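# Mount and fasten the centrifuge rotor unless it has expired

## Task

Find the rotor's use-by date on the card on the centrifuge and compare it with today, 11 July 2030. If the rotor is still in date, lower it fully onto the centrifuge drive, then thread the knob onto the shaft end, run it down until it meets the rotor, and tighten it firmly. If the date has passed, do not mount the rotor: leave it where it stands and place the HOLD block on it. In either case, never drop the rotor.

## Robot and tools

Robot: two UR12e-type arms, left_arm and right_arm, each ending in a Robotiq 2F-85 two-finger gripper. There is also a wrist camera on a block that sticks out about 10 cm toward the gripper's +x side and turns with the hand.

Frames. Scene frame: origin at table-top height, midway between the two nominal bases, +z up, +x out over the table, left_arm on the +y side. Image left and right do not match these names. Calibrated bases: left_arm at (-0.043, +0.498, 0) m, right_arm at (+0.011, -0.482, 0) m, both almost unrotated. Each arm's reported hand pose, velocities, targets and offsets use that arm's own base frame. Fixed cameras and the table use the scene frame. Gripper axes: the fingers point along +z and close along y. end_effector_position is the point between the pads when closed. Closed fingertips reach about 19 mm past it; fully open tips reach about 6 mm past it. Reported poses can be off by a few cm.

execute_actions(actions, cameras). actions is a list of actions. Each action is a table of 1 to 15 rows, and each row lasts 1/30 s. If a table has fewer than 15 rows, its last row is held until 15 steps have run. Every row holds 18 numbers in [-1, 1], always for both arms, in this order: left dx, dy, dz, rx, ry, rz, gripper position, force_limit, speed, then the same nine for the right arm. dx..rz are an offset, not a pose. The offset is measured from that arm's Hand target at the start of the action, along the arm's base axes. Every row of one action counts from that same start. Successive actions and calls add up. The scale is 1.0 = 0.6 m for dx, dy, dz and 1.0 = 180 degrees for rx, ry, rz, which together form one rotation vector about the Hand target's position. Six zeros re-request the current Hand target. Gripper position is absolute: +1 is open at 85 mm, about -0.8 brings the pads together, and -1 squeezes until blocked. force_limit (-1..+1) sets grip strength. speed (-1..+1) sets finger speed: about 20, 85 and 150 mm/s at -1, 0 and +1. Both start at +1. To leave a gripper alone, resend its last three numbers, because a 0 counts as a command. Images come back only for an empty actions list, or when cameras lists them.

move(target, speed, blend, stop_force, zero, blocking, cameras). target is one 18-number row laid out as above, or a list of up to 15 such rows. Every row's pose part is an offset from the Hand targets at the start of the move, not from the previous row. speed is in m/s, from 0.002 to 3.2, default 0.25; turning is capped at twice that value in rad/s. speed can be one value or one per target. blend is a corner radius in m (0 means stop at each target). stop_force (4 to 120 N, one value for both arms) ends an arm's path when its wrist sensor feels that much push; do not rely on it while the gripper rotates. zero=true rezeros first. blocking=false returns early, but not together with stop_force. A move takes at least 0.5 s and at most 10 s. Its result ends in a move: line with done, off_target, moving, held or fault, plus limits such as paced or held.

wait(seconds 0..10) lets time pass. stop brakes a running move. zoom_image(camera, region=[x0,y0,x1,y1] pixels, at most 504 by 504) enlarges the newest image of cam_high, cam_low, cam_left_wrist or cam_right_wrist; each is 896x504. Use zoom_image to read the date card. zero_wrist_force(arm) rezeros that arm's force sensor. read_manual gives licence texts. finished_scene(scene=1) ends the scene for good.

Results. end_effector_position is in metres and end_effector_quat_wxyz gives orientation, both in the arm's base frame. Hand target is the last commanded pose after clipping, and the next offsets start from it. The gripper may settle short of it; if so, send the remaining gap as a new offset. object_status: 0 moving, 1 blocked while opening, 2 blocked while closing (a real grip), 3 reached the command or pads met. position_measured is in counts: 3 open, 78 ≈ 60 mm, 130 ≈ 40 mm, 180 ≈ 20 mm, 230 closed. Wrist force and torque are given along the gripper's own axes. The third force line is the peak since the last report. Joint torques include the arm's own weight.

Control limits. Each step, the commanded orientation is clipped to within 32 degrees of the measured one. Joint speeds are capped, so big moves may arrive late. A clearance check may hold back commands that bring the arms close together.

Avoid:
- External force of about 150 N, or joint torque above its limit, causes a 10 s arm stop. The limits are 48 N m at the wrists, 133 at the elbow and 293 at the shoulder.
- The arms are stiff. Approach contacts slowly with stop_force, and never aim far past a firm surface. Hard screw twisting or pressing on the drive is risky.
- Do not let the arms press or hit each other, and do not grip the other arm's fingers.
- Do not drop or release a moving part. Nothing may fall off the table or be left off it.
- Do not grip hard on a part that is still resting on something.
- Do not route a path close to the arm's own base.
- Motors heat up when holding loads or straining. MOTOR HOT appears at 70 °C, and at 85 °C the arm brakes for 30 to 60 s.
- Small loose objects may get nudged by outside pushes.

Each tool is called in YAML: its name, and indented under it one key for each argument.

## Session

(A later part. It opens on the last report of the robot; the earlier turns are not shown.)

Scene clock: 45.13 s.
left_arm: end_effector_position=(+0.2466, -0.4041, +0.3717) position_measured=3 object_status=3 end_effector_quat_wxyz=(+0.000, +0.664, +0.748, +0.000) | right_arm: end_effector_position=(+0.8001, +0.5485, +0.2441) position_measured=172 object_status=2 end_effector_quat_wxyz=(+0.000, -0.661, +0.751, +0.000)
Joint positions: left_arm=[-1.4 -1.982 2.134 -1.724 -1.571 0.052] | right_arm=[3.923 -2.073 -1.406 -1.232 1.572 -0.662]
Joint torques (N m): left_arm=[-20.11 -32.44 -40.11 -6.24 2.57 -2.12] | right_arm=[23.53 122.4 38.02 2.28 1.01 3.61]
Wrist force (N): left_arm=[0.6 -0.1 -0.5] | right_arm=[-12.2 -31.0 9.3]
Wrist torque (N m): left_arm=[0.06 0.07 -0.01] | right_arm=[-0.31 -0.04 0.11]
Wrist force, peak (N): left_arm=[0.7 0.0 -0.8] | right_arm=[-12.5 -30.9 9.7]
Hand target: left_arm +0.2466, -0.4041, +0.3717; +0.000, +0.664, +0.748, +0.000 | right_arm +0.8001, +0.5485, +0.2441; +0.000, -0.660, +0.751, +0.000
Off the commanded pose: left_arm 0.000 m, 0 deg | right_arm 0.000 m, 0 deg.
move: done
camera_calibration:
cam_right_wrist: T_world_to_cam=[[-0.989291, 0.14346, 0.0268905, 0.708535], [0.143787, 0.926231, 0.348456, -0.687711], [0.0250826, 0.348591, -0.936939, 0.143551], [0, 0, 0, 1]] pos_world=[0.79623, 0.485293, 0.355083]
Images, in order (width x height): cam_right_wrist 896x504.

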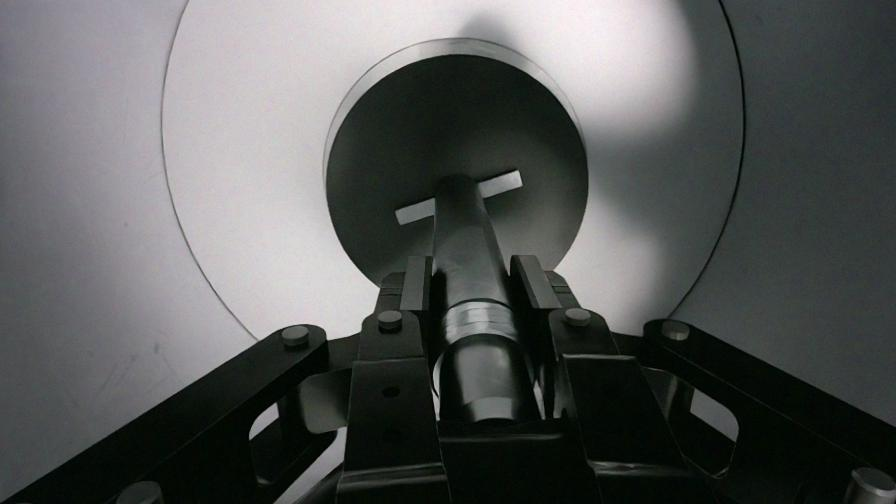

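move:
  target:
    - [0,0,0,0,0,0,1,1,1,0.0017,0,0,0,0,0,1,-0.1,-0.5]
    - [0,0,0,0,0,0,1,1,1,0.0017,0,0.33,0,0,0,1,-0.1,-0.5]
    - [0,0,0,0,0,0,1,1,1,-0.935,-0.338,0.26,0,0,0.092,1,-0.1,-0.5]
  speed: [0.02,0.3,0.4]
  blend: [0,0.03,0]
  cameras: ["all"]

Scene clock: 50.67 s.
left_arm: end_effector_position=(+0.2466, -0.4041, +0.3717) position_measured=3 object_status=3 end_effector_quat_wxyz=(+0.000, +0.664, +0.748, +0.000) | right_arm: end_effector_position=(+0.2392, +0.3457, +0.4001) position_measured=3 object_status=3 end_effector_quat_wxyz=(+0.000, +0.762, -0.648, +0.000)
Joint positions: left_arm=[-1.4 -1.982 2.134 -1.724 -1.571 0.052] | right_arm=[4.534 -1.043 -2.144 -1.524 1.571 -0.34]
Joint torques (N m): left_arm=[-20.53 -32.28 -40.79 -6.06 2.44 -1.92] | right_arm=[12.37 20.13 47.84 1.3 -4.51 3.14]
Wrist force (N): left_arm=[0.4 0.1 -0.3] | right_arm=[-0.6 -1.0 -0.6]
Wrist torque (N m): left_arm=[0.10 0.11 0.00] | right_arm=[-0.33 -0.15 0.09]
Wrist force, peak (N): left_arm=[0.9 -0.2 -0.7] | right_arm=[-12.4 -31.4 9.2]
Hand target: left_arm +0.2466, -0.4041, +0.3717; +0.000, +0.664, +0.748, +0.000 | right_arm +0.2391, +0.3457, +0.4001; +0.000, +0.762, -0.648, +0.000
Off the commanded pose: left_arm 0.000 m, 0 deg | right_arm 0.000 m, 0 deg.
move: done
camera_calibration:
cam_left_wrist: T_world_to_cam=[[0.994858, 0.101123, -0.00570482, -0.19231], [0.0961921, -0.925707, 0.365806, -0.515864], [0.0317105, -0.364473, -0.930674, 0.316128], [0, 0, 0, 1]] pos_world=[0.230919, -0.342871, 0.481821]
cam_right_wrist: T_world_to_cam=[[-0.989165, -0.144311, 0.0269676, 0.277926], [-0.126006, 0.928814, 0.348464, -0.409925], [-0.0753349, 0.341291, -0.936934, 0.401025], [0, 0, 0, 1]] pos_world=[0.253473, 0.283986, 0.511083]

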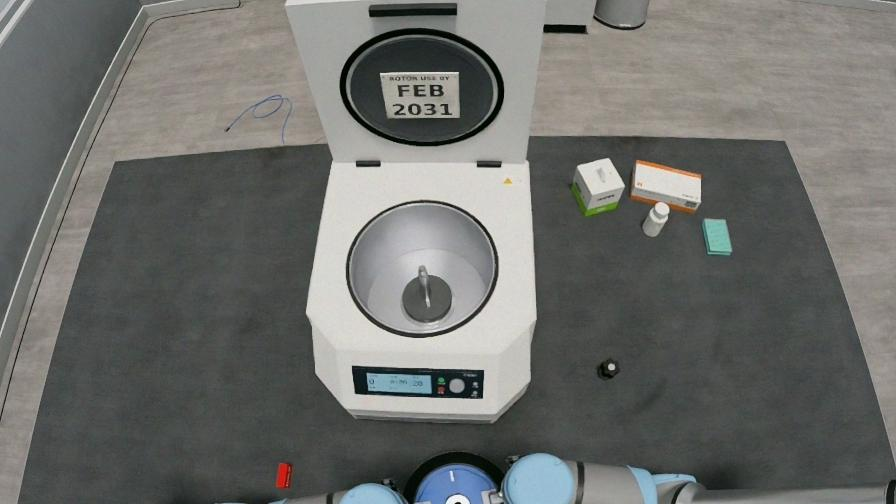

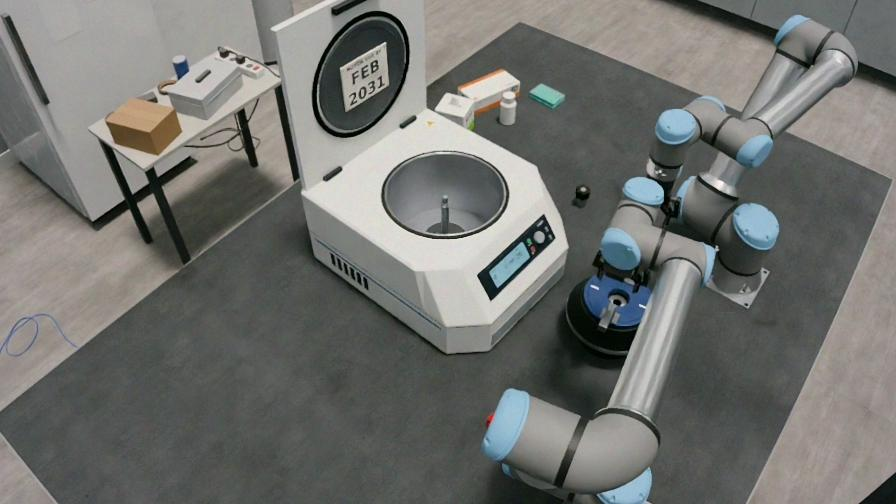

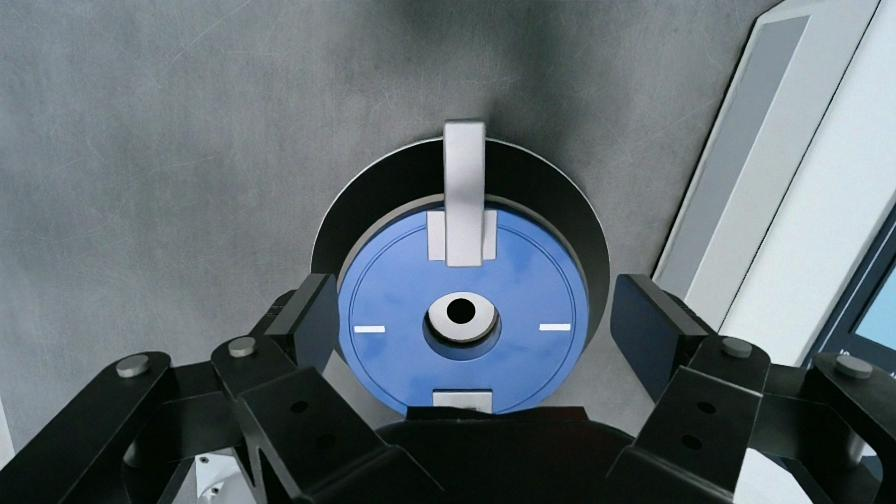

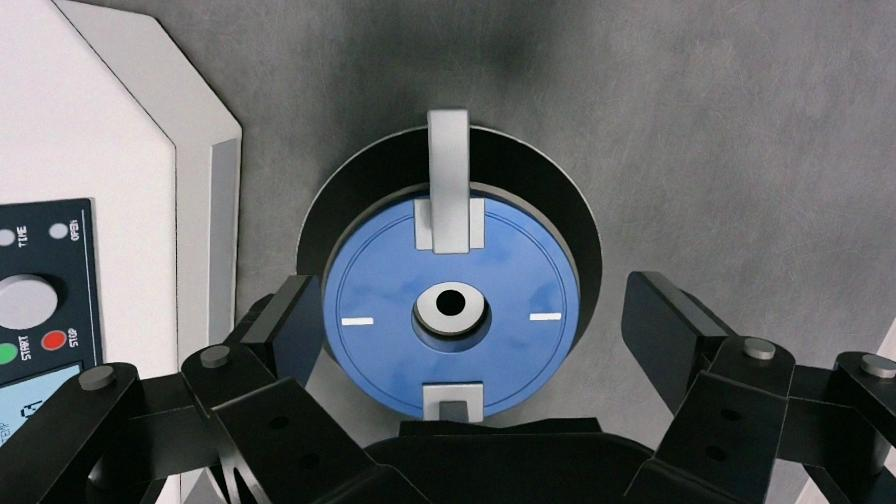

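move:
  target: [0.0055,0.0007,-0.187,0,0,0,1,1,1,0.0105,0.0017,-0.233,0,0,0,1,-0.1,-0.5]
  speed: 0.2
  stop_force: 12
  cameras: ["cam_left_wrist","cam_right_wrist"]

zoom_image:
  camera: "cam_left_wrist"
  region: [290, 120, 650, 420]

zoom_image:
  camera: "cam_right_wrist"
  region: [290, 120, 650, 420]

Scene clock: 54.67 s.
left_arm: end_effector_position=(+0.2499, -0.4036, +0.2595) position_measured=3 object_status=3 end_effector_quat_wxyz=(+0.000, +0.664, +0.748, +0.000) | right_arm: end_effector_position=(+0.2454, +0.3467, +0.2603) position_measured=3 object_status=3 end_effector_quat_wxyz=(+0.000, +0.762, -0.648, +0.000)
Joint positions: left_arm=[-1.392 -1.918 2.301 -1.954 -1.571 0.059] | right_arm=[4.518 -1.108 -2.363 -1.241 1.571 -0.355]
Joint torques (N m): left_arm=[19.72 0.73 -37.79 -7.28 -1.75 1.66] | right_arm=[-12.86 -3.07 45.11 8.5 2.3 -4.43]
Wrist force (N): left_arm=[0.3 -0.7 -0.3] | right_arm=[-0.6 -1.1 -0.6]
Wrist torque (N m): left_arm=[-0.01 0.13 -0.30] | right_arm=[-0.36 -0.11 0.35]
Wrist force, peak (N): left_arm=[0.5 -0.2 -2.5] | right_arm=[-0.1 -0.7 -2.5]
Hand target: left_arm +0.2499, -0.4036, +0.2595; +0.000, +0.664, +0.748, +0.000 | right_arm +0.2454, +0.3467, +0.2603; +0.000, +0.762, -0.648, +0.000
Off the commanded pose: left_arm 0.000 m, 0 deg | right_arm 0.000 m, 0 deg.
move: done
camera_calibration:
cam_left_wrist: T_world_to_cam=[[0.994858, 0.101123, -0.00570482, -0.196274], [0.0961921, -0.925707, 0.365806, -0.474767], [0.0317105, -0.364473, -0.930674, 0.211747], [0, 0, 0, 1]] pos_world=[0.234219, -0.342471, 0.369621]
cam_right_wrist: T_world_to_cam=[[-0.98916, -0.144367, 0.02684, 0.288036], [-0.126104, 0.928804, 0.348454, -0.361325], [-0.0752346, 0.341293, -0.936941, 0.270143], [0, 0, 0, 1]] pos_world=[0.259674, 0.284986, 0.371282]
Images, in order (width x height): cam_left_wrist 896x504, cam_right_wrist 896x504.

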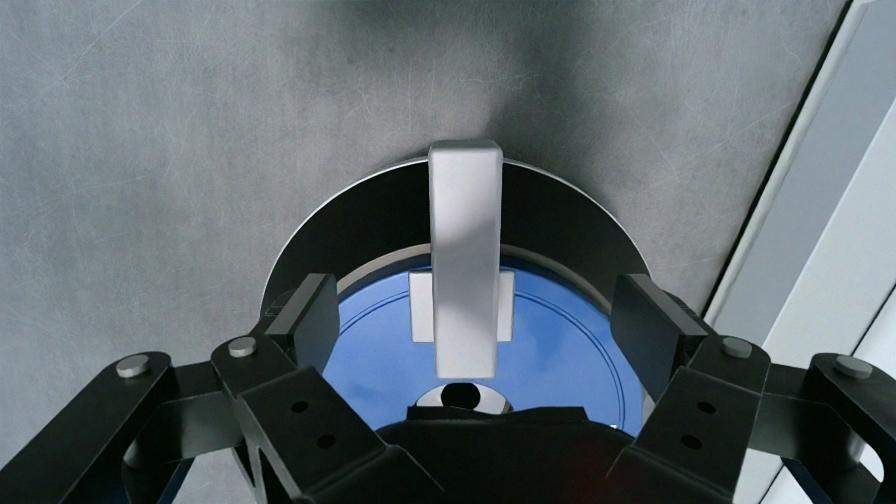

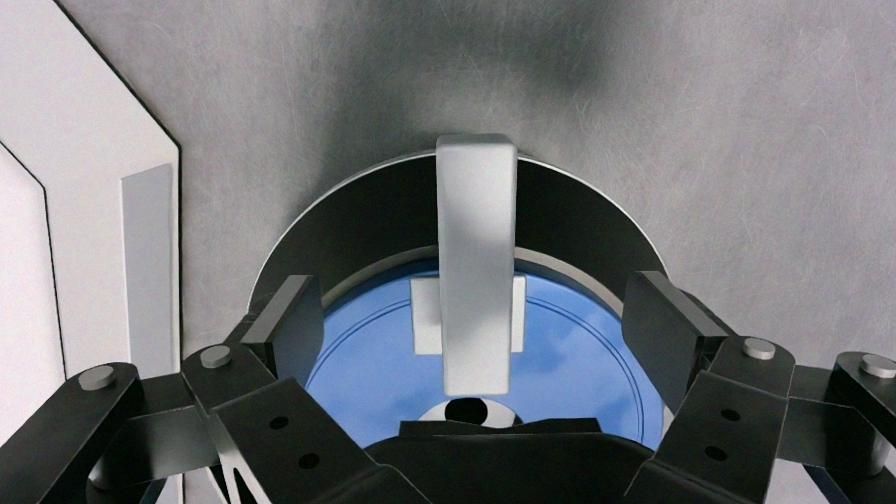

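Scaled by 1.400 from the camera's 896x504 image, which has a finer 1280x720 frame.

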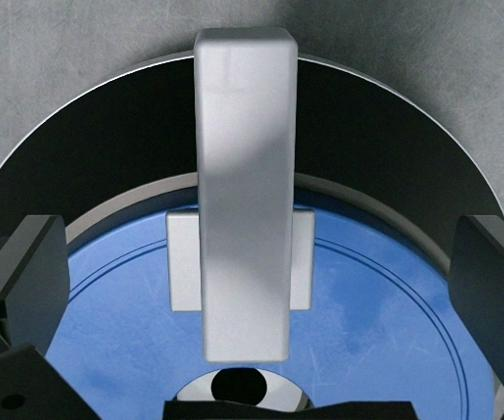

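Scaled by 1.400 from the camera's 896x504 image, which has a finer 1280x720 frame.

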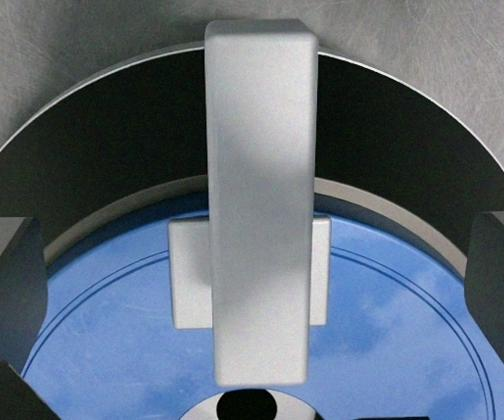

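move:
  target: [-0.004,-0.0005,-0.0492,0,0,0,1,0.5,-1,-0.0022,-0.0003,-0.0505,0,0,0,1,0.5,-1]
  speed: 0.1
  stop_force: 12
  cameras: ["cam_left_wrist","cam_right_wrist","cam_low"]

zoom_image:
  camera: "cam_low"
  region: [560, 230, 700, 370]

Scene clock: 57.73 s.
left_arm: end_effector_position=(+0.2475, -0.4039, +0.2299) position_measured=3 object_status=3 end_effector_quat_wxyz=(+0.000, +0.664, +0.748, +0.000) | right_arm: end_effector_position=(+0.2441, +0.3465, +0.2300) position_measured=3 object_status=3 end_effector_quat_wxyz=(+0.000, +0.762, -0.648, +0.000)
Joint positions: left_arm=[-1.398 -1.894 2.342 -2.02 -1.571 0.054] | right_arm=[4.522 -1.132 -2.408 -1.172 1.571 -0.352]
Joint torques (N m): left_arm=[-20.91 -1.12 -35.8 -6.98 -1.11 -2.48] | right_arm=[11.93 -1.61 44.76 8.37 1.58 3.48]
Wrist force (N): left_arm=[0.5 0.1 -0.7] | right_arm=[-0.4 -1.3 -0.7]
Wrist torque (N m): left_arm=[0.09 0.09 0.02] | right_arm=[-0.39 -0.14 0.12]
Wrist force, peak (N): left_arm=[0.7 -0.6 -1.2] | right_arm=[-0.4 -1.8 -1.6]
Hand target: left_arm +0.2475, -0.4039, +0.2299; +0.000, +0.664, +0.748, +0.000 | right_arm +0.2441, +0.3465, +0.2300; +0.000, +0.762, -0.648, +0.000
Off the commanded pose: left_arm 0.000 m, 0 deg | right_arm 0.000 m, 0 deg.
move: done
camera_calibration:
cam_left_wrist: T_world_to_cam=[[0.994858, 0.101123, -0.00570482, -0.194024], [0.0961921, -0.925707, 0.365806, -0.464023], [0.0317105, -0.364473, -0.930674, 0.184259], [0, 0, 0, 1]] pos_world=[0.231819, -0.342771, 0.340121]
cam_right_wrist: T_world_to_cam=[[-0.98916, -0.144367, 0.02684, 0.287535], [-0.126104, 0.928804, 0.348454, -0.350745], [-0.0752346, 0.341293, -0.936941, 0.241724], [0, 0, 0, 1]] pos_world=[0.258374, 0.284786, 0.340982]
Images, in order (width x height): cam_low 896x504, cam_left_wrist 896x504, cam_right_wrist 896x504.

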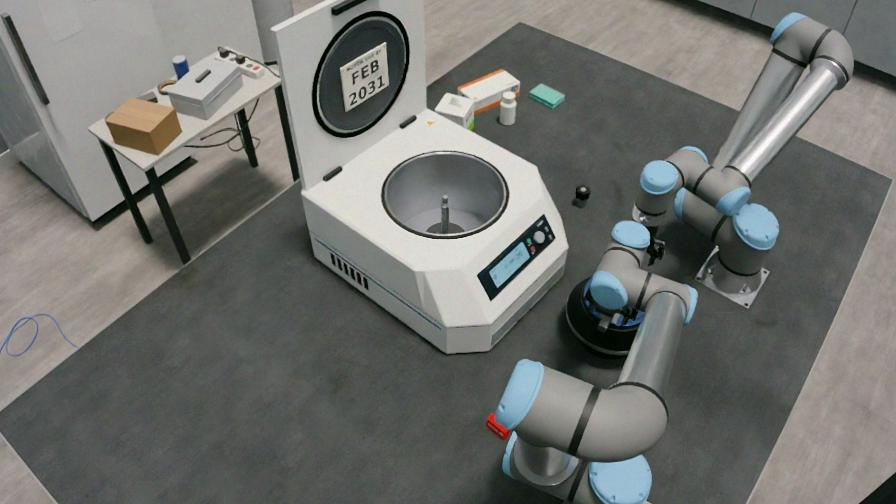

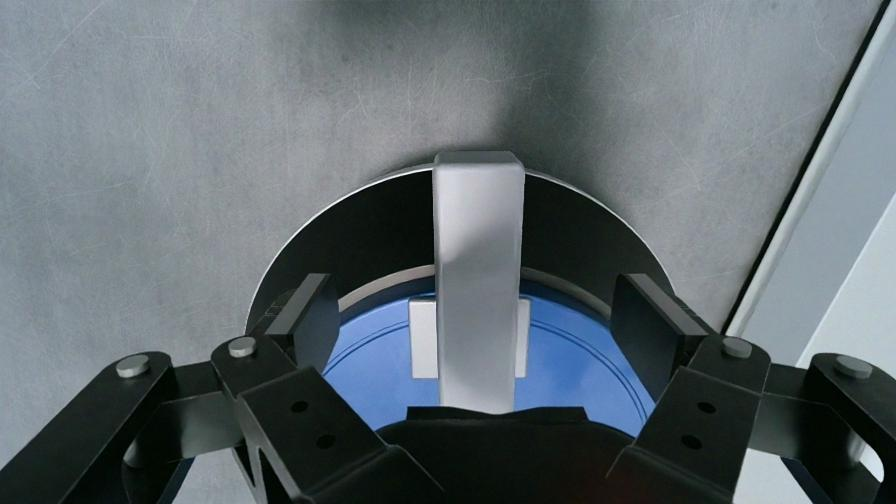

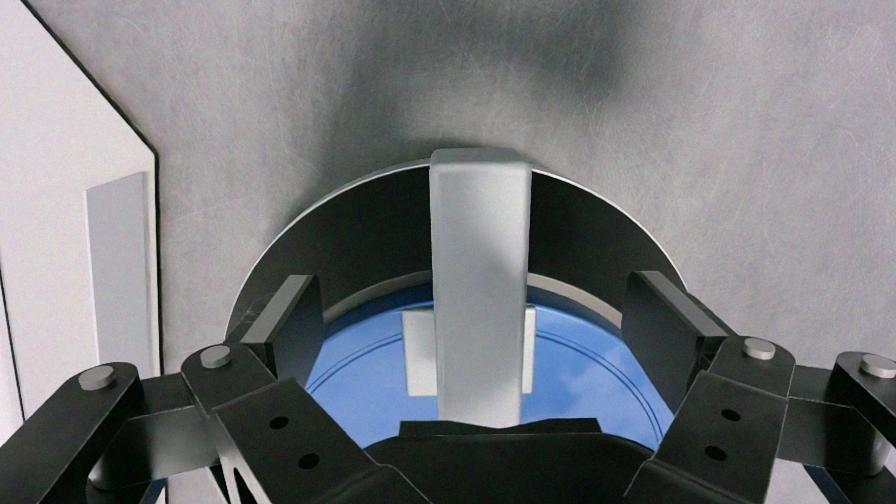

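Scaled by 3.600 from the camera's 896x504 image, which has a finer 1280x720 frame.

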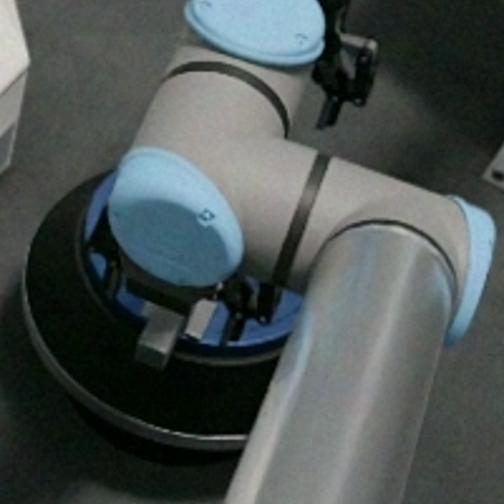

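move:
  target:
    - [0.001,0,0,0,0,0,1,0.5,-1,-0.002,-0.0003,0,0,0,0,1,0.5,-1]
    - [0.001,0,0,0,0,0,-1,0.4,-1,-0.002,-0.0003,0,0,0,0,-1,0.4,-1]
  speed: 0.05
  cameras: ["cam_left_wrist","cam_right_wrist"]

Scene clock: 62.57 s.
left_arm: end_effector_position=(+0.2481, -0.4040, +0.2300) position_measured=172 object_status=0 end_effector_quat_wxyz=(+0.000, +0.664, +0.748, +0.000) | right_arm: end_effector_position=(+0.2429, +0.3463, +0.2300) position_measured=172 object_status=0 end_effector_quat_wxyz=(+0.000, +0.762, -0.648, +0.000)
Joint positions: left_arm=[-1.396 -1.893 2.342 -2.02 -1.571 0.055] | right_arm=[4.525 -1.13 -2.409 -1.173 1.571 -0.349]
Joint torques (N m): left_arm=[17.7 -0.21 -44.79 -7.25 1.08 1.63] | right_arm=[10.71 11.56 44.18 2.78 -0.41 3.25]
Wrist force (N): left_arm=[26.2 -11.1 -36.5] | right_arm=[11.9 4.0 -19.9]
Wrist torque (N m): left_arm=[0.42 0.20 -0.86] | right_arm=[-0.31 -0.04 -0.48]
Wrist force, peak (N): left_arm=[26.3 -10.4 -36.9] | right_arm=[11.8 4.2 -20.1]
Hand target: left_arm +0.2481, -0.4039, +0.2299; +0.000, +0.664, +0.748, +0.000 | right_arm +0.2429, +0.3463, +0.2300; +0.000, +0.762, -0.648, +0.000
Off the commanded pose: left_arm 0.000 m, 0 deg | right_arm 0.000 m, 0 deg.
move: done
camera_calibration:
cam_left_wrist: T_world_to_cam=[[0.994854, 0.101159, -0.00561188, -0.19464], [0.0961908, -0.925704, 0.365815, -0.464119], [0.0318104, -0.364472, -0.930671, 0.184309], [0, 0, 0, 1]] pos_world=[0.232419, -0.342771, 0.340221]
cam_right_wrist: T_world_to_cam=[[-0.989152, -0.144403, 0.0269319, 0.286295], [-0.126105, 0.9288, 0.348466, -0.350713], [-0.075334, 0.34129, -0.936934, 0.241726], [0, 0, 0, 1]] pos_world=[0.257173, 0.284586, 0.340983]
Images, in order (width x height): cam_left_wrist 896x504, cam_right_wrist 896x504.

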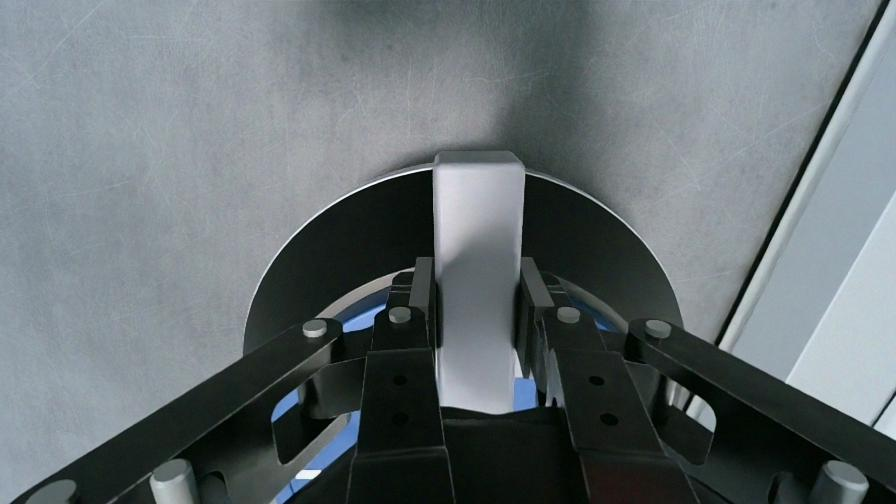

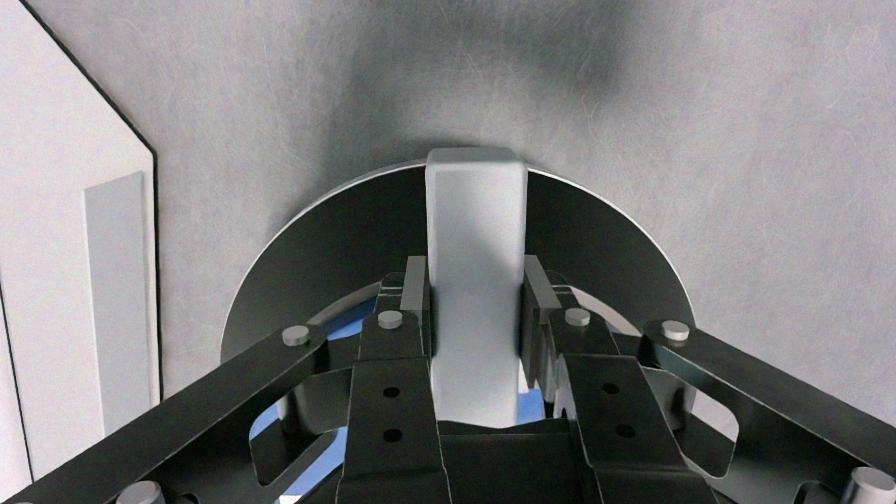

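wait:
  seconds: 0.5

Scene clock: 63.23 s.
left_arm: end_effector_position=(+0.2481, -0.4040, +0.2300) position_measured=172 object_status=2 end_effector_quat_wxyz=(+0.000, +0.664, +0.748, +0.000) | right_arm: end_effector_position=(+0.2429, +0.3463, +0.2300) position_measured=172 object_status=2 end_effector_quat_wxyz=(+0.000, +0.762, -0.648, +0.000)
Joint positions: left_arm=[-1.396 -1.893 2.342 -2.02 -1.571 0.055] | right_arm=[4.525 -1.13 -2.409 -1.173 1.571 -0.349]
Joint torques (N m): left_arm=[17.07 -0.84 -31.28 -7.07 1.17 1.95] | right_arm=[10.92 3.31 44.54 5.47 -0.44 3.12]
Wrist force (N): left_arm=[26.1 -11.1 -36.7] | right_arm=[11.4 4.4 -19.9]
Wrist torque (N m): left_arm=[0.43 0.22 -0.85] | right_arm=[-0.23 0.04 -0.48]
Wrist force, peak (N): left_arm=[26.3 -11.1 -36.9] | right_arm=[11.7 3.9 -20.6]
Hand target: left_arm +0.2481, -0.4039, +0.2299; +0.000, +0.664, +0.748, +0.000 | right_arm +0.2429, +0.3463, +0.2300; +0.000, +0.762, -0.648, +0.000
Tool commands: left_gripper/position=-1.0 left_gripper/force_limit=+0.4 left_gripper/speed=-1.0 right_gripper/position=-1.0 right_gripper/force_limit=+0.4 right_gripper/speed=-1.0
Off the commanded pose: left_arm 0.000 m, 0 deg | right_arm 0.000 m, 0 deg.
wait: 0.50 s; at rest from the start

move:
  target: [0,0,0.035,0,0,0,-1,0.4,-1,0,0,0.035,0,0,0,-1,0.4,-1]
  speed: 0.04
  cameras: ["cam_low","cam_left_wrist","cam_right_wrist"]

Scene clock: 64.57 s.
left_arm: end_effector_position=(+0.2481, -0.4039, +0.2509) position_measured=172 object_status=2 end_effector_quat_wxyz=(+0.000, +0.664, +0.748, +0.000) | right_arm: end_effector_position=(+0.2429, +0.3463, +0.2509) position_measured=172 object_status=2 end_effector_quat_wxyz=(+0.000, +0.762, -0.648, -0.001)
Joint positions: left_arm=[-1.396 -1.912 2.314 -1.972 -1.571 0.055] | right_arm=[4.525 -1.111 -2.379 -1.222 1.572 -0.349]
Joint torques (N m): left_arm=[16.99 -56.35 -71.46 -0.39 1.11 0.77] | right_arm=[-18.55 39.31 78.2 1.15 -6.31 0.33]
Wrist force (N): left_arm=[-17.6 1.7 38.1] | right_arm=[-18.9 0.7 36.6]
Wrist torque (N m): left_arm=[0.22 0.03 -0.57] | right_arm=[-0.21 -0.25 -0.12]
Wrist force, peak (N): left_arm=[-30.9 2.3 41.1] | right_arm=[-33.4 2.2 43.0]
Hand target: left_arm +0.2481, -0.4039, +0.2509; +0.000, +0.664, +0.748, +0.000 | right_arm +0.2429, +0.3463, +0.2510; +0.000, +0.762, -0.648, +0.000
Off the commanded pose: left_arm 0.000 m, 0 deg | right_arm 0.000 m, 0 deg.
move: done
camera_calibration:
cam_left_wrist: T_world_to_cam=[[0.994857, 0.101128, -0.00569548, -0.194514], [0.0961961, -0.925741, 0.365719, -0.471614], [0.031712, -0.364386, -0.930708, 0.20377], [0, 0, 0, 1]] pos_world=[0.232419, -0.342671, 0.361021]
cam_right_wrist: T_world_to_cam=[[-0.989165, -0.144312, 0.0269671, 0.285697], [-0.126007, 0.928814, 0.348464, -0.358025], [-0.0753349, 0.341291, -0.936934, 0.261308], [0, 0, 0, 1]] pos_world=[0.257173, 0.284586, 0.361883]
Images, in order (width x height): cam_low 896x504, cam_left_wrist 896x504, cam_right_wrist 896x504.

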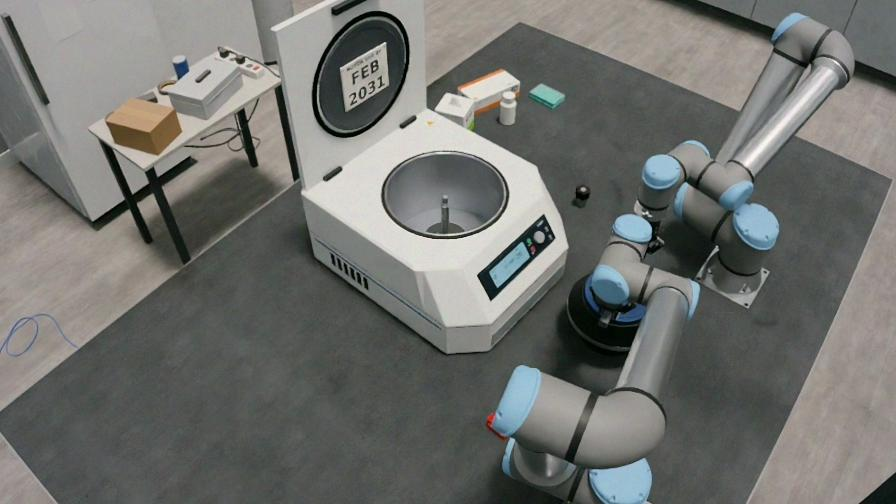

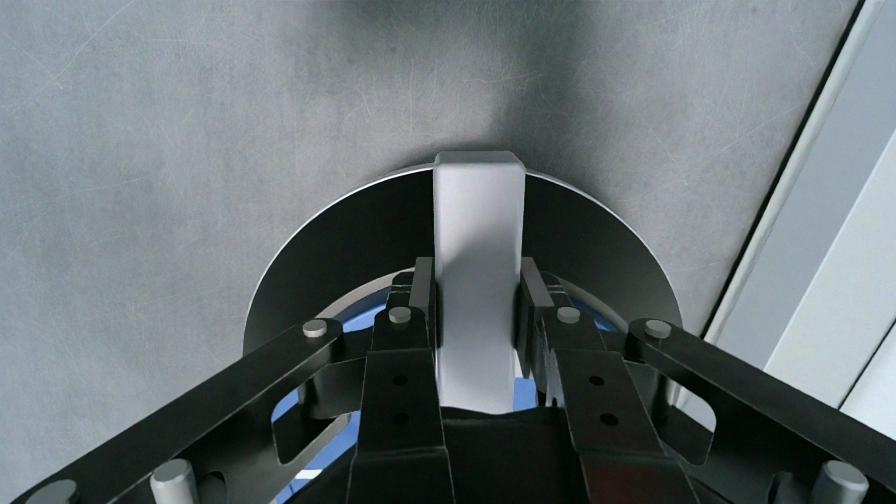

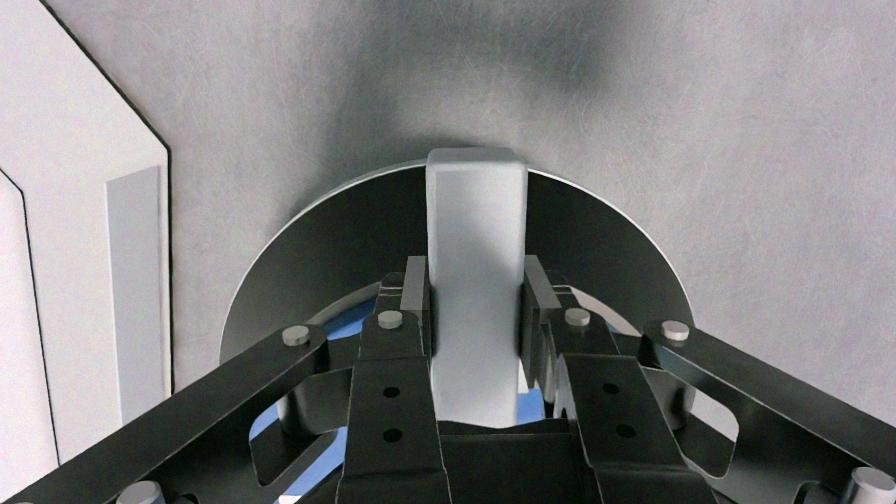

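move:
  target:
    - [0,0,0.49,0,0,0,-1,0.4,-1,0,0,0.49,0,0,0,-1,0.4,-1]
    - [0.9705,0.0965,0.49,0,0,0,-1,0.4,-1,0.9655,0.1372,0.49,0,0,0,-1,0.4,-1]
  speed: [0.15,0.2]
  blend: [0.05,0]
  cameras: ["all"]

Scene clock: 79.33 s.
left_arm: end_effector_position=(+0.5481, -0.3732, +0.5446) position_measured=172 object_status=2 end_effector_quat_wxyz=(+0.000, +0.662, +0.749, +0.000) | right_arm: end_effector_position=(+0.5405, +0.3876, +0.5445) position_measured=172 object_status=2 end_effector_quat_wxyz=(+0.000, +0.761, -0.649, +0.000)
Joint positions: left_arm=[-0.863 -1.653 1.588 -1.506 -1.571 0.585] | right_arm=[4.028 -1.492 -1.585 -1.635 1.572 -0.843]
Joint torques (N m): left_arm=[0.4 -46.18 -53.32 -4.49 1.06 0.2] | right_arm=[-1.45 46.65 58.15 4.89 -1.02 -1.07]
Wrist force (N): left_arm=[-4.0 -10.2 16.6] | right_arm=[-6.3 3.1 12.8]
Wrist torque (N m): left_arm=[-0.56 -0.01 0.73] | right_arm=[0.51 -0.05 -0.05]
Wrist force, peak (N): left_arm=[9.8 -15.8 -51.0] | right_arm=[23.2 19.8 -65.4]
Hand target: left_arm +0.5481, -0.3732, +0.5446; +0.000, +0.662, +0.749, +0.000 (not the last commanded pose) | right_arm +0.5405, +0.3876, +0.5445; +0.000, +0.761, -0.649, +0.000 (not the last commanded pose)
Tool commands: left_gripper/position=-1.0 left_gripper/force_limit=+0.403922 left_gripper/speed=-1.0 right_gripper/position=-1.0 right_gripper/force_limit=+0.403922 right_gripper/speed=-1.0
Off the commanded pose: left_arm 0.284 m, 0 deg | right_arm 0.285 m, 0 deg.
FORCE FAULT: contact force on the left arm reached its limit, and that arm stopped for 10 seconds. FORCE FAULT: contact force on the right arm reached its limit, and that arm stopped for 10 seconds. On each arm, the contact can be on any part of the arm, not only on its tool. The stops overlap, and together they count as 20 of the actions that you can send in this scene. Those arms' remaining commands of this call were not run. During its stop the left arm's controller moved it back a little. During its stop the right arm's controller moved it back a little. Those arms' targets are now where they stood when their stops ended, not their last commands. Those arms accept commands again.
move: fault (left_arm, right_arm); path passed 1 of 2 targets
camera_calibration:
cam_left_wrist: T_world_to_cam=[[0.99456, 0.104007, -0.00578165, -0.49309], [0.0988897, -0.925268, 0.366196, -0.581047], [0.0327374, -0.364776, -0.93052, 0.478006], [0, 0, 0, 1]] pos_world=[0.532219, -0.311974, 0.654721]
cam_right_wrist: T_world_to_cam=[[-0.989498, -0.142028, 0.0268628, 0.577517], [-0.123895, 0.929086, 0.348494, -0.462531], [-0.0744536, 0.341506, -0.936926, 0.544234], [0, 0, 0, 1]] pos_world=[0.554667, 0.325895, 0.655582]

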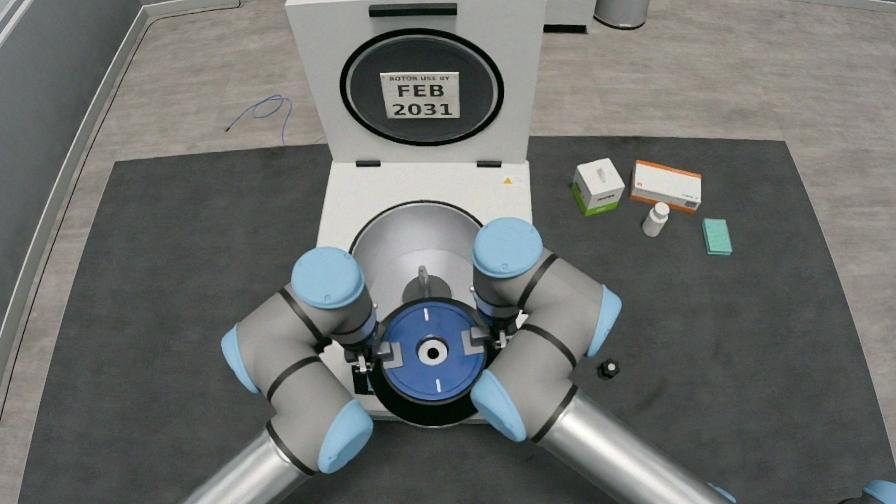

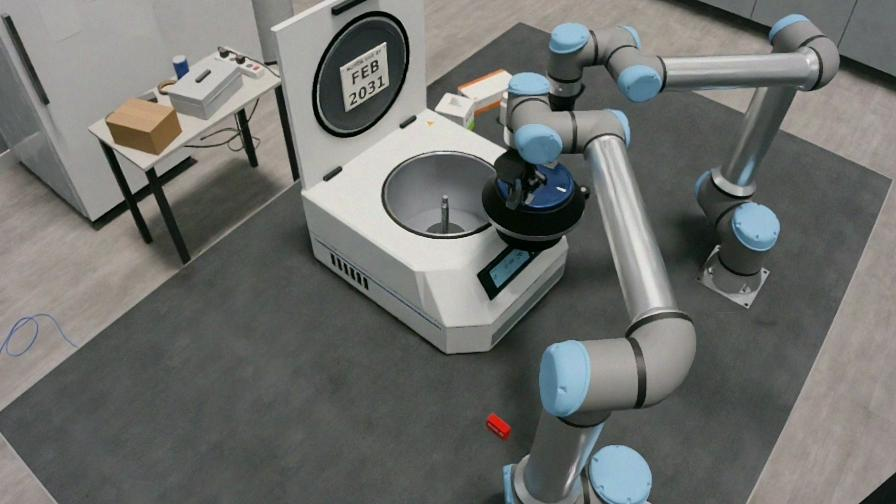

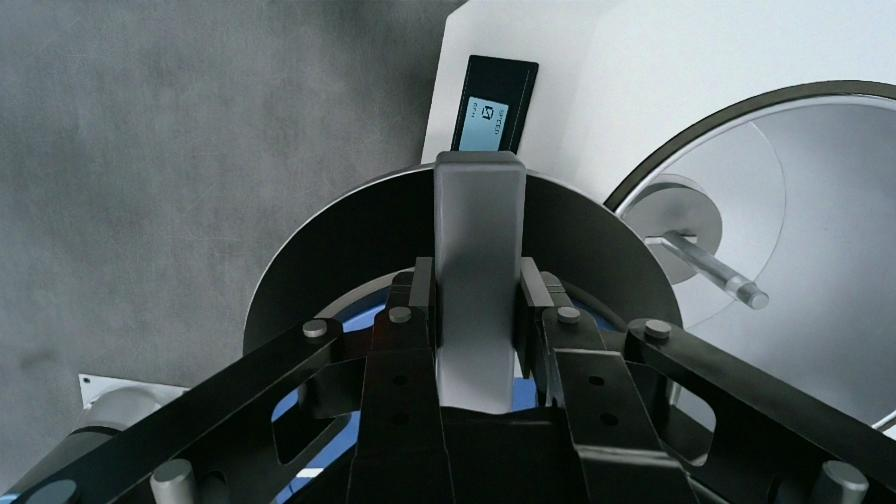

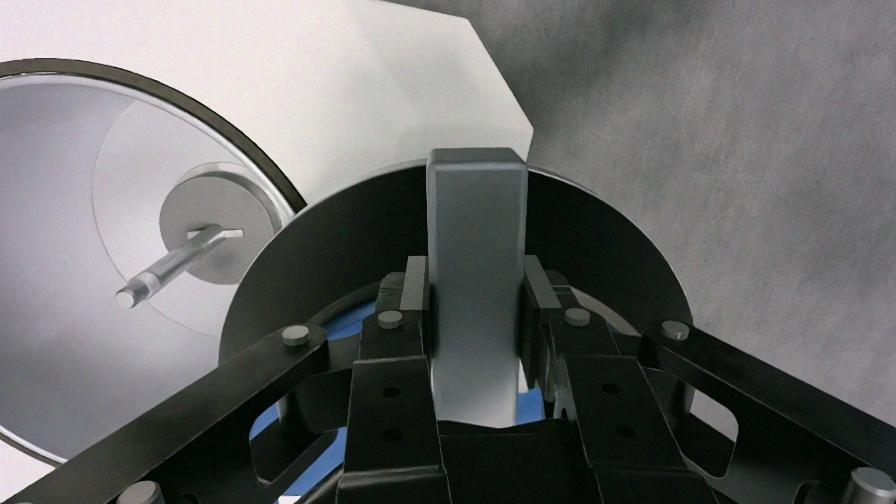

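move:
  target: [0,0,0.05,0,0,0,-1,0.4,-1,0,0,0.05,0,0,0,-1,0.4,-1]
  speed: 0.04
  cameras: ["cam_low"]

zoom_image:
  camera: "cam_low"
  region: [440, 100, 640, 300]

Scene clock: 81.33 s.
left_arm: end_effector_position=(+0.5481, -0.3732, +0.5745) position_measured=172 object_status=2 end_effector_quat_wxyz=(+0.000, +0.662, +0.749, +0.000) | right_arm: end_effector_position=(+0.5405, +0.3876, +0.5744) position_measured=172 object_status=2 end_effector_quat_wxyz=(+0.000, +0.761, -0.649, +0.000)
Joint positions: left_arm=[-0.863 -1.649 1.532 -1.454 -1.571 0.585] | right_arm=[4.028 -1.496 -1.528 -1.687 1.572 -0.843]
Joint torques (N m): left_arm=[-1.04 -54.07 -84.72 -5.27 4.38 -0.82] | right_arm=[-1.11 61.54 87.47 3.48 -5.13 -0.3]
Wrist force (N): left_arm=[-4.9 -2.8 38.2] | right_arm=[-6.7 -3.4 40.3]
Wrist torque (N m): left_arm=[0.17 0.13 0.75] | right_arm=[-0.14 -0.22 -0.09]
Wrist force, peak (N): left_arm=[-14.8 -4.8 40.4] | right_arm=[-17.5 -5.7 43.9]
Hand target: left_arm +0.5481, -0.3732, +0.5746; +0.000, +0.662, +0.749, +0.000 | right_arm +0.5405, +0.3876, +0.5745; +0.000, +0.761, -0.649, +0.000
Off the commanded pose: left_arm 0.000 m, 0 deg | right_arm 0.000 m, 0 deg.
move: done
Images, in order (width x height): cam_low 896x504.

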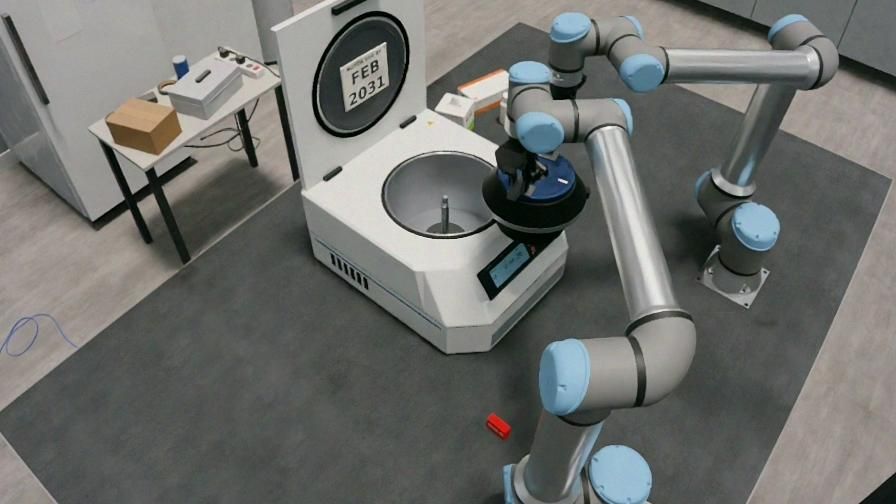

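Scaled by 2.520 from the camera's 896x504 image, which has a finer 1280x720 frame.

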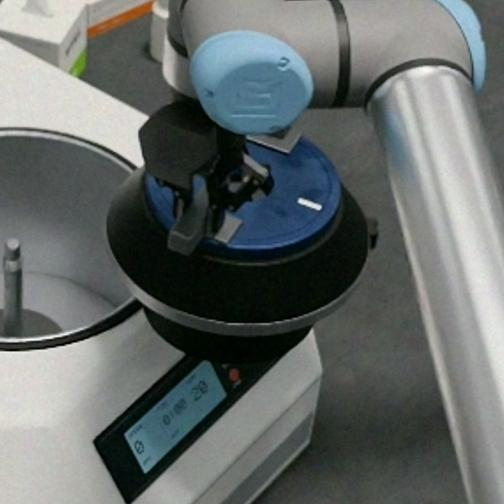

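move:
  target:
    - [0,0,0.06,0,0,0,-1,0.4,-1,0,0,0.06,0,0,0,-1,0.4,-1]
    - [0.4705,0.0453,0.06,0,0,0,-1,0.4,-1,0.4695,0.0683,0.06,0,0,0,-1,0.4,-1]
  speed: [0.08,0.12]
  blend: [0.01,0]
  cameras: ["all"]

zoom_image:
  camera: "cam_low"
  region: [340, 80, 560, 260]

zoom_image:
  camera: "cam_high"
  region: [310, 150, 550, 350]

Scene clock: 87.17 s.
left_arm: end_effector_position=(+0.8304, -0.3459, +0.6106) position_measured=172 object_status=2 end_effector_quat_wxyz=(+0.000, +0.662, +0.749, +0.000) | right_arm: end_effector_position=(+0.8222, +0.4285, +0.6105) position_measured=172 object_status=2 end_effector_quat_wxyz=(+0.000, +0.761, -0.649, +0.000)
Joint positions: left_arm=[-0.589 -1.225 0.982 -1.328 -1.571 0.859] | right_arm=[3.811 -1.972 -0.905 -1.836 1.572 -1.06]
Joint torques (N m): left_arm=[-33.91 -83.73 -89.14 -16.67 -15.81 1.85] | right_arm=[42.4 98.23 91.21 14.12 16.78 -3.61]
Wrist force (N): left_arm=[66.9 2.4 38.4] | right_arm=[60.4 2.9 40.7]
Wrist torque (N m): left_arm=[-0.25 -0.33 -0.39] | right_arm=[-0.26 0.13 -0.83]
Wrist force, peak (N): left_arm=[66.9 2.4 38.4] | right_arm=[60.4 2.9 40.7]
Hand target: left_arm +0.8304, -0.3460, +0.6106; +0.000, +0.662, +0.749, +0.000 | right_arm +0.8222, +0.4286, +0.6105; +0.000, +0.761, -0.649, +0.000
Off the commanded pose: left_arm 0.000 m, 0 deg | right_arm 0.000 m, 0 deg.
move: done
camera_calibration:
cam_left_wrist: T_world_to_cam=[[0.994549, 0.104104, -0.00580748, -0.776257], [0.0989924, -0.925291, 0.36611, -0.607937], [0.03274, -0.364689, -0.930553, 0.540277], [0, 0, 0, 1]] pos_world=[0.814518, -0.284674, 0.720821]
cam_right_wrist: T_world_to_cam=[[-0.989498, -0.142026, 0.0268632, 0.860294], [-0.123894, 0.929087, 0.348494, -0.488631], [-0.0744536, 0.341506, -0.936926, 0.613077], [0, 0, 0, 1]] pos_world=[0.836367, 0.366795, 0.721582]

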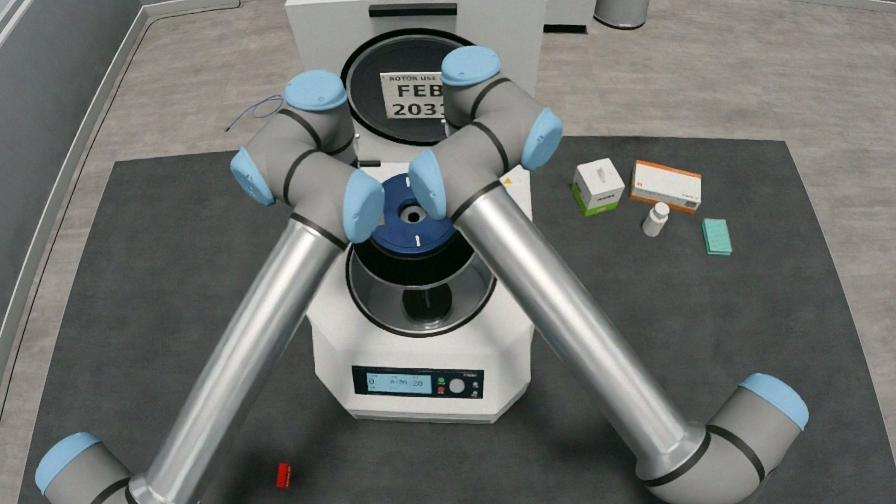

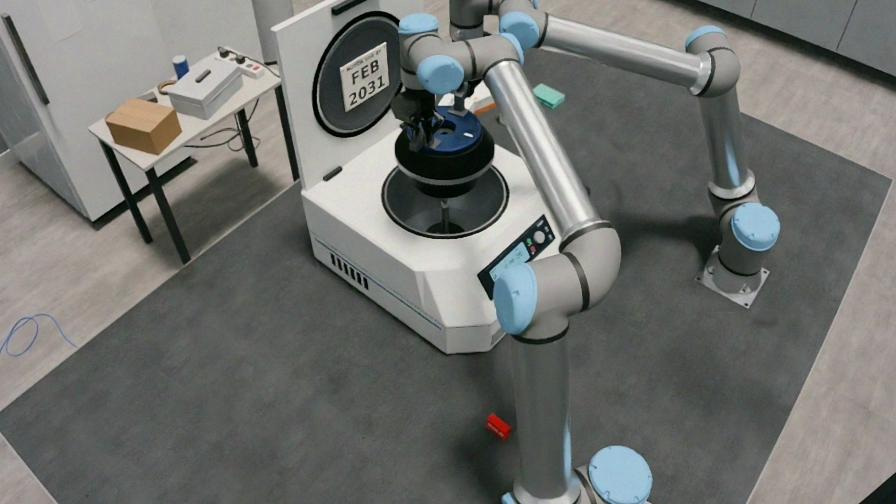

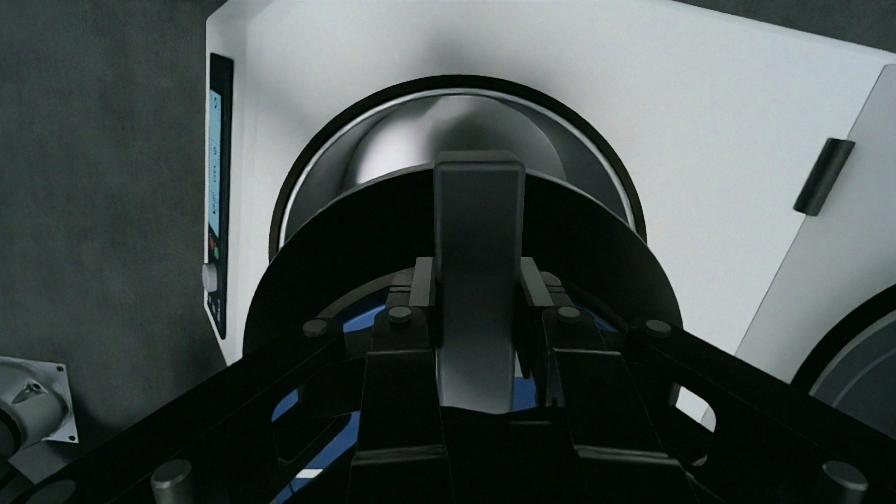

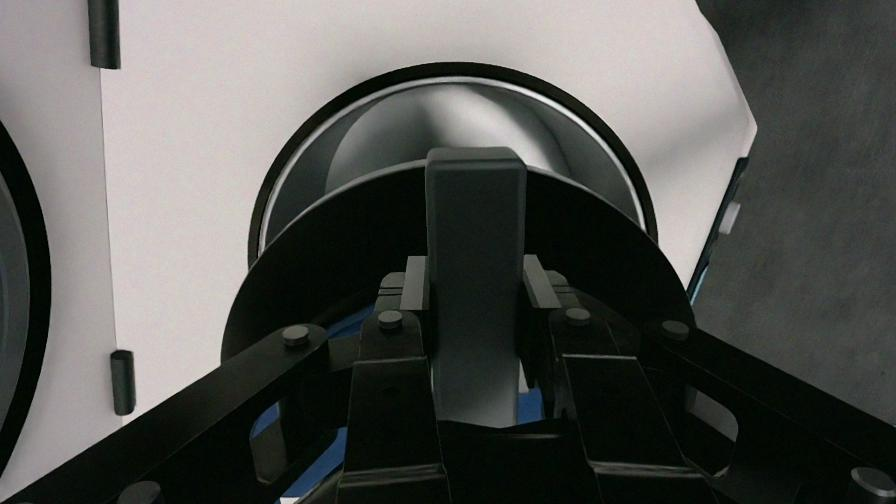

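Scaled by 2.291 from the camera's 896x504 image, which has a finer 1280x720 frame.

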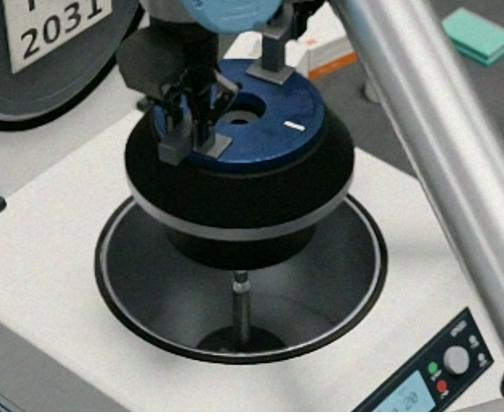

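Scaled by 2.100 from the camera's 896x504 image, which has a finer 1280x720 frame.

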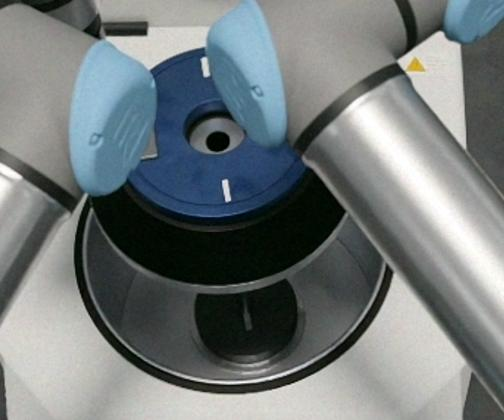

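move:
  target: [-0.0003,0.0022,0,0,0,0,-1,0.4,-1,0.0003,-0.0022,0,0,0,0,-1,0.4,-1]
  speed: 0.02

Scene clock: 88.93 s.
left_arm: end_effector_position=(+0.8302, -0.3450, +0.6106) position_measured=172 object_status=2 end_effector_quat_wxyz=(+0.000, +0.663, +0.749, +0.000) | right_arm: end_effector_position=(+0.8223, +0.4275, +0.6105) position_measured=172 object_status=2 end_effector_quat_wxyz=(+0.000, +0.761, -0.649, -0.001)
Joint positions: left_arm=[-0.588 -1.226 0.983 -1.329 -1.572 0.86] | right_arm=[3.81 -1.971 -0.906 -1.835 1.572 -1.062]
Joint torques (N m): left_arm=[4.26 -135.04 -65.47 -13.25 -5.41 1.79] | right_arm=[-1.58 129.55 74.82 15.24 3.64 -3.81]
Wrist force (N): left_arm=[19.9 1.9 38.2] | right_arm=[13.5 3.1 40.6]
Wrist torque (N m): left_arm=[-0.22 -0.44 -0.47] | right_arm=[-0.19 -0.12 -0.58]
Wrist force, peak (N): left_arm=[70.0 2.2 38.6] | right_arm=[63.0 3.5 40.8]
Hand target: left_arm +0.8303, -0.3447, +0.6106; +0.000, +0.662, +0.749, +0.000 | right_arm +0.8224, +0.4273, +0.6105; +0.000, +0.761, -0.649, +0.000
Off the commanded pose: left_arm 0.000 m, 0 deg | right_arm 0.000 m, 0 deg.
move: done


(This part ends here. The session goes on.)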